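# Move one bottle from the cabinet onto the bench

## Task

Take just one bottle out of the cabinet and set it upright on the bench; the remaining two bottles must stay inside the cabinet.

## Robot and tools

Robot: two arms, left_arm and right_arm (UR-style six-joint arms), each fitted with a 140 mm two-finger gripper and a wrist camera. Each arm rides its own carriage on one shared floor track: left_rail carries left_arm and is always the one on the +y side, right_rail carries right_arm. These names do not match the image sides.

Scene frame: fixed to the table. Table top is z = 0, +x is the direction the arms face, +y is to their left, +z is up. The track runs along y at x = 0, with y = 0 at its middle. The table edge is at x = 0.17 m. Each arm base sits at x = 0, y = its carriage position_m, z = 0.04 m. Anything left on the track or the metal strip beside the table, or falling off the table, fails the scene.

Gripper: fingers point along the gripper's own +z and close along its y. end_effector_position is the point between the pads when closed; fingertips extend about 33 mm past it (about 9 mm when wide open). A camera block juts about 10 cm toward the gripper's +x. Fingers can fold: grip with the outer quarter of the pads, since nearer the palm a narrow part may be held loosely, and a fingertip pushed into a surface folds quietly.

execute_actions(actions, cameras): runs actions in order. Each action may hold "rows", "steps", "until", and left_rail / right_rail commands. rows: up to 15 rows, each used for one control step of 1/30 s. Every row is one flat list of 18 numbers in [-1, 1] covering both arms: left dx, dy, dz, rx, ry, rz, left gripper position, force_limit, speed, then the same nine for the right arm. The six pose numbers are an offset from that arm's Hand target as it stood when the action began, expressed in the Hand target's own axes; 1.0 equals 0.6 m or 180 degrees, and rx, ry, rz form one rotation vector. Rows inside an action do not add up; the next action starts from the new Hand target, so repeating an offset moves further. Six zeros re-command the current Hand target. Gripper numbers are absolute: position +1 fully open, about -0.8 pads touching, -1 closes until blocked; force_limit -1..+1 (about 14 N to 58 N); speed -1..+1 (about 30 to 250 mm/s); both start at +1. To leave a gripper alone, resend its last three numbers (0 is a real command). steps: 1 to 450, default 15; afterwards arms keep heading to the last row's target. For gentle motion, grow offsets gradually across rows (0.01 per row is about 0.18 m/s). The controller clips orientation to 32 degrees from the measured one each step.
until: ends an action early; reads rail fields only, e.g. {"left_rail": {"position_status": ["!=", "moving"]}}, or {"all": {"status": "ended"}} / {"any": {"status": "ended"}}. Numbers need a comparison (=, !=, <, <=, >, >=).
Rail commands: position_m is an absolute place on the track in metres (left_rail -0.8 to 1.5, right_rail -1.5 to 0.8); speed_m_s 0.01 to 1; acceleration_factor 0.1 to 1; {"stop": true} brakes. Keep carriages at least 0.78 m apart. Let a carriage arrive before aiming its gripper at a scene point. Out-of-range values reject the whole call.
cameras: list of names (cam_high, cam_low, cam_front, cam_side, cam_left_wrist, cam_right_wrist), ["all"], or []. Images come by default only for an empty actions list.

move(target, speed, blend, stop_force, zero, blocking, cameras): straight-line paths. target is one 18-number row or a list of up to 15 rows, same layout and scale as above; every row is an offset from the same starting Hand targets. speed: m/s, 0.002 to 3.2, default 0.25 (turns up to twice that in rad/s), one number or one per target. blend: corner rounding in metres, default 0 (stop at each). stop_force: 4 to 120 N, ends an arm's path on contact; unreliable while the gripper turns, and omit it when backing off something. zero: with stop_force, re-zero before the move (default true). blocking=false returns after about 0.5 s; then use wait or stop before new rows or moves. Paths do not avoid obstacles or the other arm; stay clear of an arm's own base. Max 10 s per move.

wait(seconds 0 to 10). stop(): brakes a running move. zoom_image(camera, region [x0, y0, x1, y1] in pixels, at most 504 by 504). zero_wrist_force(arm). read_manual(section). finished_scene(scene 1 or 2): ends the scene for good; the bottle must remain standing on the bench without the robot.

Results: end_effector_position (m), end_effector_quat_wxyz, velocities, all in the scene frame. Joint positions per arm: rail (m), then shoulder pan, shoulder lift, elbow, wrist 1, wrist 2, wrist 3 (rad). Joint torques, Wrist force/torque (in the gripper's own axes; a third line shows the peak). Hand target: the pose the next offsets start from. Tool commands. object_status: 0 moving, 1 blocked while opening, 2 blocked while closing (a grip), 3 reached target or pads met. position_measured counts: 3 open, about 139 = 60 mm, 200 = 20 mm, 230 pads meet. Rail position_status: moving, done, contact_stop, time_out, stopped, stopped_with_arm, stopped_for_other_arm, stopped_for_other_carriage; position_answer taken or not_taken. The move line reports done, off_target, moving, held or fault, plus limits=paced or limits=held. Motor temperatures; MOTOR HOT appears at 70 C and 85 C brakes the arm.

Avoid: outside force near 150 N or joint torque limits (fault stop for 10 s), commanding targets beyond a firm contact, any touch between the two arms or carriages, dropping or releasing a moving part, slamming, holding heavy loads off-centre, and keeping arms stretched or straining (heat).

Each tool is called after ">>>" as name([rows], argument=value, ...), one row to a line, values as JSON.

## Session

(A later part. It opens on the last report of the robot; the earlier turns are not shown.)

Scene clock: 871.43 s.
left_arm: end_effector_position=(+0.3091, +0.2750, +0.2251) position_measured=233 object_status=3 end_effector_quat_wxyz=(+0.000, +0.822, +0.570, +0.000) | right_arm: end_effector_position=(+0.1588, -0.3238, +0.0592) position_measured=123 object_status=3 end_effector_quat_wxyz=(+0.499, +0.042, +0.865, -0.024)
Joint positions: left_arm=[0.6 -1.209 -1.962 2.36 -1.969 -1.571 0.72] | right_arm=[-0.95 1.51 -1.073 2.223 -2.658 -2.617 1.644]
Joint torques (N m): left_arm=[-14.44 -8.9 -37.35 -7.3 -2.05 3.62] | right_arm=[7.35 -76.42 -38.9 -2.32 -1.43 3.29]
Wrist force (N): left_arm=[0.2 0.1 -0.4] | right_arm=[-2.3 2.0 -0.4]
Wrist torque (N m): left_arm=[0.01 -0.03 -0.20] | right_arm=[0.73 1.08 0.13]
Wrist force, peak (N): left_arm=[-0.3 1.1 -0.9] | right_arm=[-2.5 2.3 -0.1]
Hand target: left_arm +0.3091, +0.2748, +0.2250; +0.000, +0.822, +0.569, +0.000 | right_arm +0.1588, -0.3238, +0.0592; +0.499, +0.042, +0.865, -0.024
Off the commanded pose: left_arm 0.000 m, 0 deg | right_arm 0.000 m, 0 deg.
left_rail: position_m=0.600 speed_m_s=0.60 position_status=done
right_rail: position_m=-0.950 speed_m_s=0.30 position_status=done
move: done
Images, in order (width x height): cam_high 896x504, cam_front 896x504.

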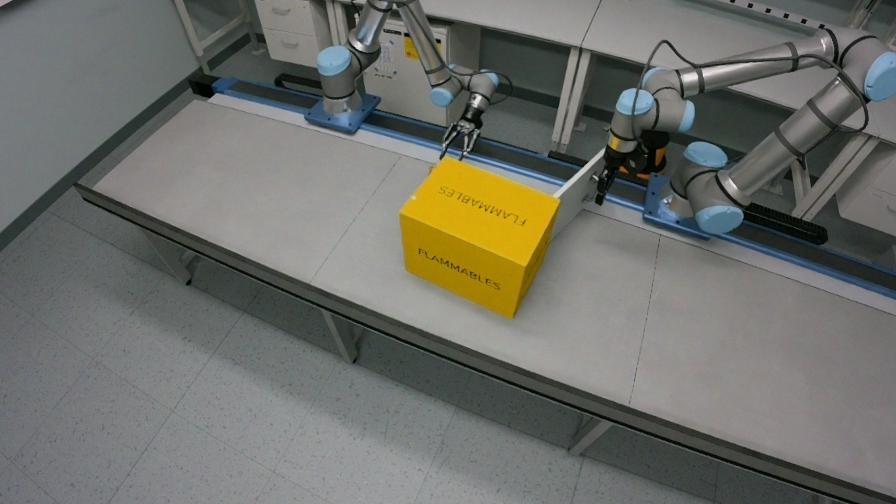

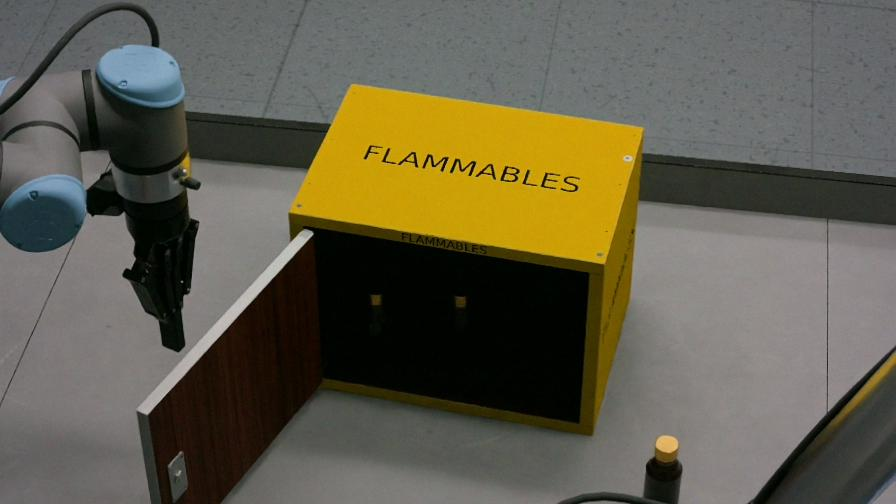

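>>> move([
  [-0.10833,0,0,0,0,0,-1,-1,0,0,0,0,0,0,0,0.05,-0.7,-1],
  [-0.19115,0.00432,0,0,0,-0.08333,-1,-1,0,0,0,0,0,0,0,0.05,-0.7,-1],
  [-0.27002,0.02992,0,0,0,-0.16667,-1,-1,0,0,0,0,0,0,0,0.05,-0.7,-1],
  [-0.33957,0.07507,0,0,0,-0.25,-1,-1,0,0,0,0,0,0,0,0.05,-0.7,-1],
  [-0.39508,0.13668,0,0,0,-0.33333,-1,-1,0,0,0,0,0,0,0,0.05,-0.7,-1],
  [-0.43275,0.21055,0,0,0,-0.41667,-1,-1,0,0,0,0,0,0,0,0.05,-0.7,-1],
  [-0.45,0.29167,0,0,0,-0.5,-1,-1,0,0,0,0,0,0,0,0.05,-0.7,-1],
  [-0.45068,0.33045,0,0,0,-0.53889,-1,-1,0,0,0,0,0,0,0,0.05,-0.7,-1],
], speed=[0.12,0.13,0.13,0.13,0.13,0.13,0.08,0.05], blend=0.01, cameras=["cam_front","cam_side"])

Scene clock: 890.53 s.
left_arm: end_effector_position=(+0.3995, -0.0480, +0.2250) position_measured=233 object_status=3 end_effector_quat_wxyz=(+0.000, +0.119, +0.993, +0.000) | right_arm: end_effector_position=(+0.1588, -0.3238, +0.0592) position_measured=123 object_status=3 end_effector_quat_wxyz=(+0.499, +0.042, +0.865, -0.024)
Joint positions: left_arm=[0.6 -1.249 -1.389 1.856 -2.039 -1.571 -1.011] | right_arm=[-0.95 1.51 -1.073 2.223 -2.658 -2.617 1.644]
Joint torques (N m): left_arm=[14.84 -54.01 -55.12 -2.42 2.73 -2.73] | right_arm=[6.86 -77.21 -38.48 -2.42 -3.54 3.59]
Wrist force (N): left_arm=[5.1 3.1 -0.2] | right_arm=[-2.2 1.9 -0.2]
Wrist torque (N m): left_arm=[0.19 -0.23 -0.11] | right_arm=[0.71 1.05 0.14]
Wrist force, peak (N): left_arm=[6.8 -0.2 -1.5] | right_arm=[-2.5 2.2 -0.2]
Hand target: left_arm +0.3996, -0.0480, +0.2250; +0.000, +0.118, +0.993, +0.000 | right_arm +0.1588, -0.3238, +0.0592; +0.499, +0.042, +0.865, -0.024
Off the commanded pose: left_arm 0.000 m, 0 deg | right_arm 0.000 m, 0 deg.
left_rail: position_m=0.600 speed_m_s=0.60 position_status=done
right_rail: position_m=-0.950 speed_m_s=0.30 position_status=done
move: done
Images, in order (width x height): cam_front 896x504, cam_side 896x504.

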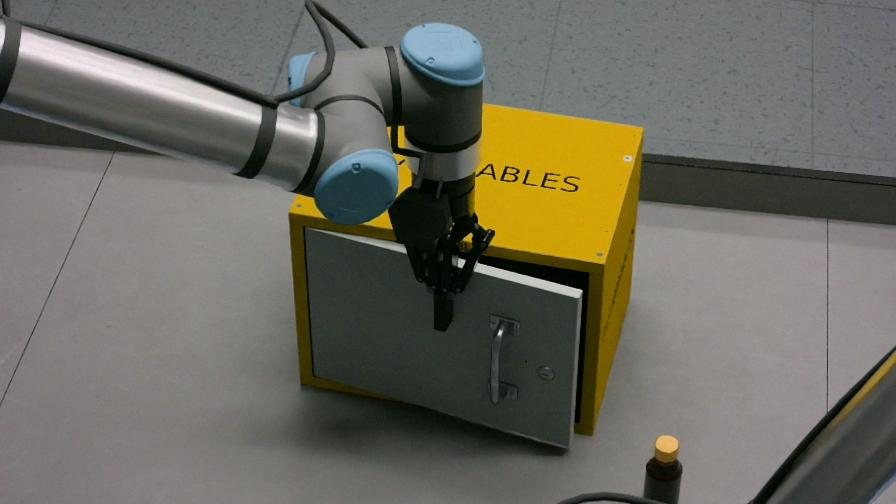

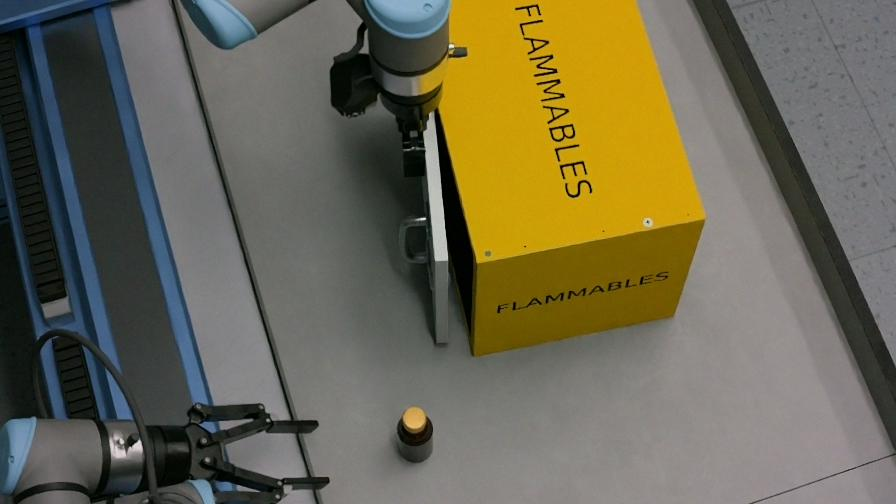

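>>> move(target=[-0.0667,0,0,0,0,0,-1,-1,0,0,0,0,0,0,0,0.05,-0.7,-1], speed=0.03, stop_force=25)

>>> move(target=[0.15,0,0,0,0,0,-1,-1,0,0,0,0,0,0,0,0.05,-0.7,-1], speed=0.15, cameras=["cam_front","cam_side"])

>>> zoom_image(camera="cam_front", region=[280, 80, 760, 504])

Scene clock: 903.13 s.
left_arm: end_effector_position=(+0.4385, -0.0574, +0.2250) position_measured=233 object_status=3 end_effector_quat_wxyz=(+0.000, +0.118, +0.993, +0.000) | right_arm: end_effector_position=(+0.1588, -0.3238, +0.0592) position_measured=123 object_status=3 end_effector_quat_wxyz=(+0.499, +0.042, +0.865, -0.024)
Joint positions: left_arm=[0.6 -1.205 -1.344 1.8 -2.028 -1.571 -0.968] | right_arm=[-0.95 1.51 -1.073 2.223 -2.658 -2.617 1.644]
Joint torques (N m): left_arm=[21.86 -56.95 -57.07 -3.44 3.87 3.71] | right_arm=[6.87 -76.32 -38.49 -2.44 -3.54 3.39]
Wrist force (N): left_arm=[18.0 1.0 -2.8] | right_arm=[-2.1 1.9 -0.4]
Wrist torque (N m): left_arm=[0.02 -1.31 -0.84] | right_arm=[0.70 1.03 0.13]
Wrist force, peak (N): left_arm=[21.9 0.4 -1.4] | right_arm=[-2.3 2.4 -0.2]
Hand target: left_arm +0.4385, -0.0574, +0.2250; +0.000, +0.118, +0.993, +0.000 | right_arm +0.1588, -0.3238, +0.0592; +0.499, +0.042, +0.865, -0.024
Off the commanded pose: left_arm 0.000 m, 0 deg | right_arm 0.000 m, 0 deg.
left_rail: position_m=0.600 speed_m_s=0.60 position_status=done
right_rail: position_m=-0.950 speed_m_s=0.30 position_status=done
move: done

Scene clock: 904.33 s.
left_arm: end_effector_position=(+0.3513, -0.0363, +0.2250) position_measured=233 object_status=3 end_effector_quat_wxyz=(+0.000, +0.118, +0.993, +0.000) | right_arm: end_effector_position=(+0.1588, -0.3238, +0.0592) position_measured=123 object_status=3 end_effector_quat_wxyz=(+0.499, +0.042, +0.865, -0.024)
Joint positions: left_arm=[0.6 -1.308 -1.443 1.921 -2.049 -1.571 -1.071] | right_arm=[-0.95 1.51 -1.073 2.223 -2.658 -2.617 1.644]
Joint torques (N m): left_arm=[-16.48 -73.64 -36.21 -7.49 1.88 -2.57] | right_arm=[8.16 -75.81 -39.22 -2.36 -3.48 3.28]
Wrist force (N): left_arm=[0.1 0.4 -0.3] | right_arm=[-2.1 1.9 -0.2]
Wrist torque (N m): left_arm=[0.09 0.00 0.04] | right_arm=[0.71 1.02 0.13]
Wrist force, peak (N): left_arm=[18.6 1.2 -2.8] | right_arm=[-2.3 2.4 -0.6]
Hand target: left_arm +0.3510, -0.0362, +0.2250; +0.000, +0.118, +0.993, +0.000 | right_arm +0.1588, -0.3238, +0.0592; +0.499, +0.042, +0.865, -0.024
Off the commanded pose: left_arm 0.000 m, 0 deg | right_arm 0.000 m, 0 deg.
left_rail: position_m=0.600 speed_m_s=0.60 position_status=done
right_rail: position_m=-0.950 speed_m_s=0.30 position_status=done
move: done
Images, in order (width x height): cam_front 896x504, cam_side 896x504.

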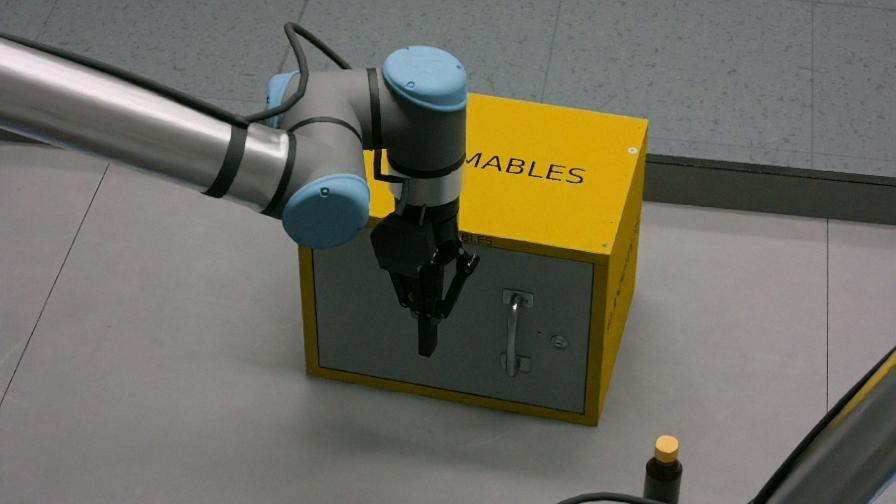

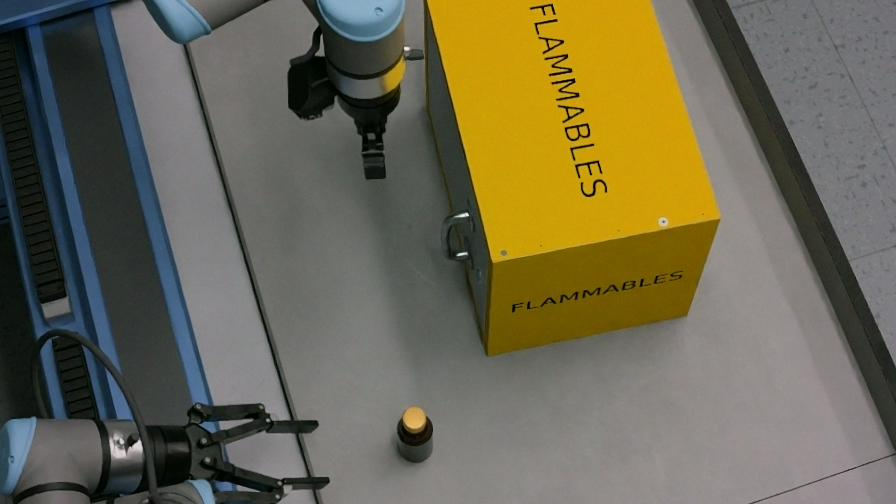

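Scaled by 1.050 from the camera's 896x504 image, which has a finer 1280x720 frame.

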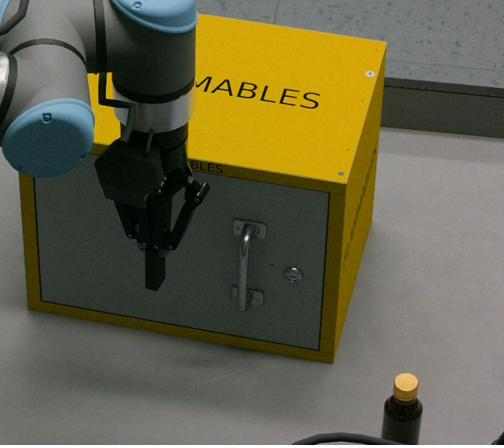

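>>> finished_scene(scene=1)

The scene is finished: the task was done.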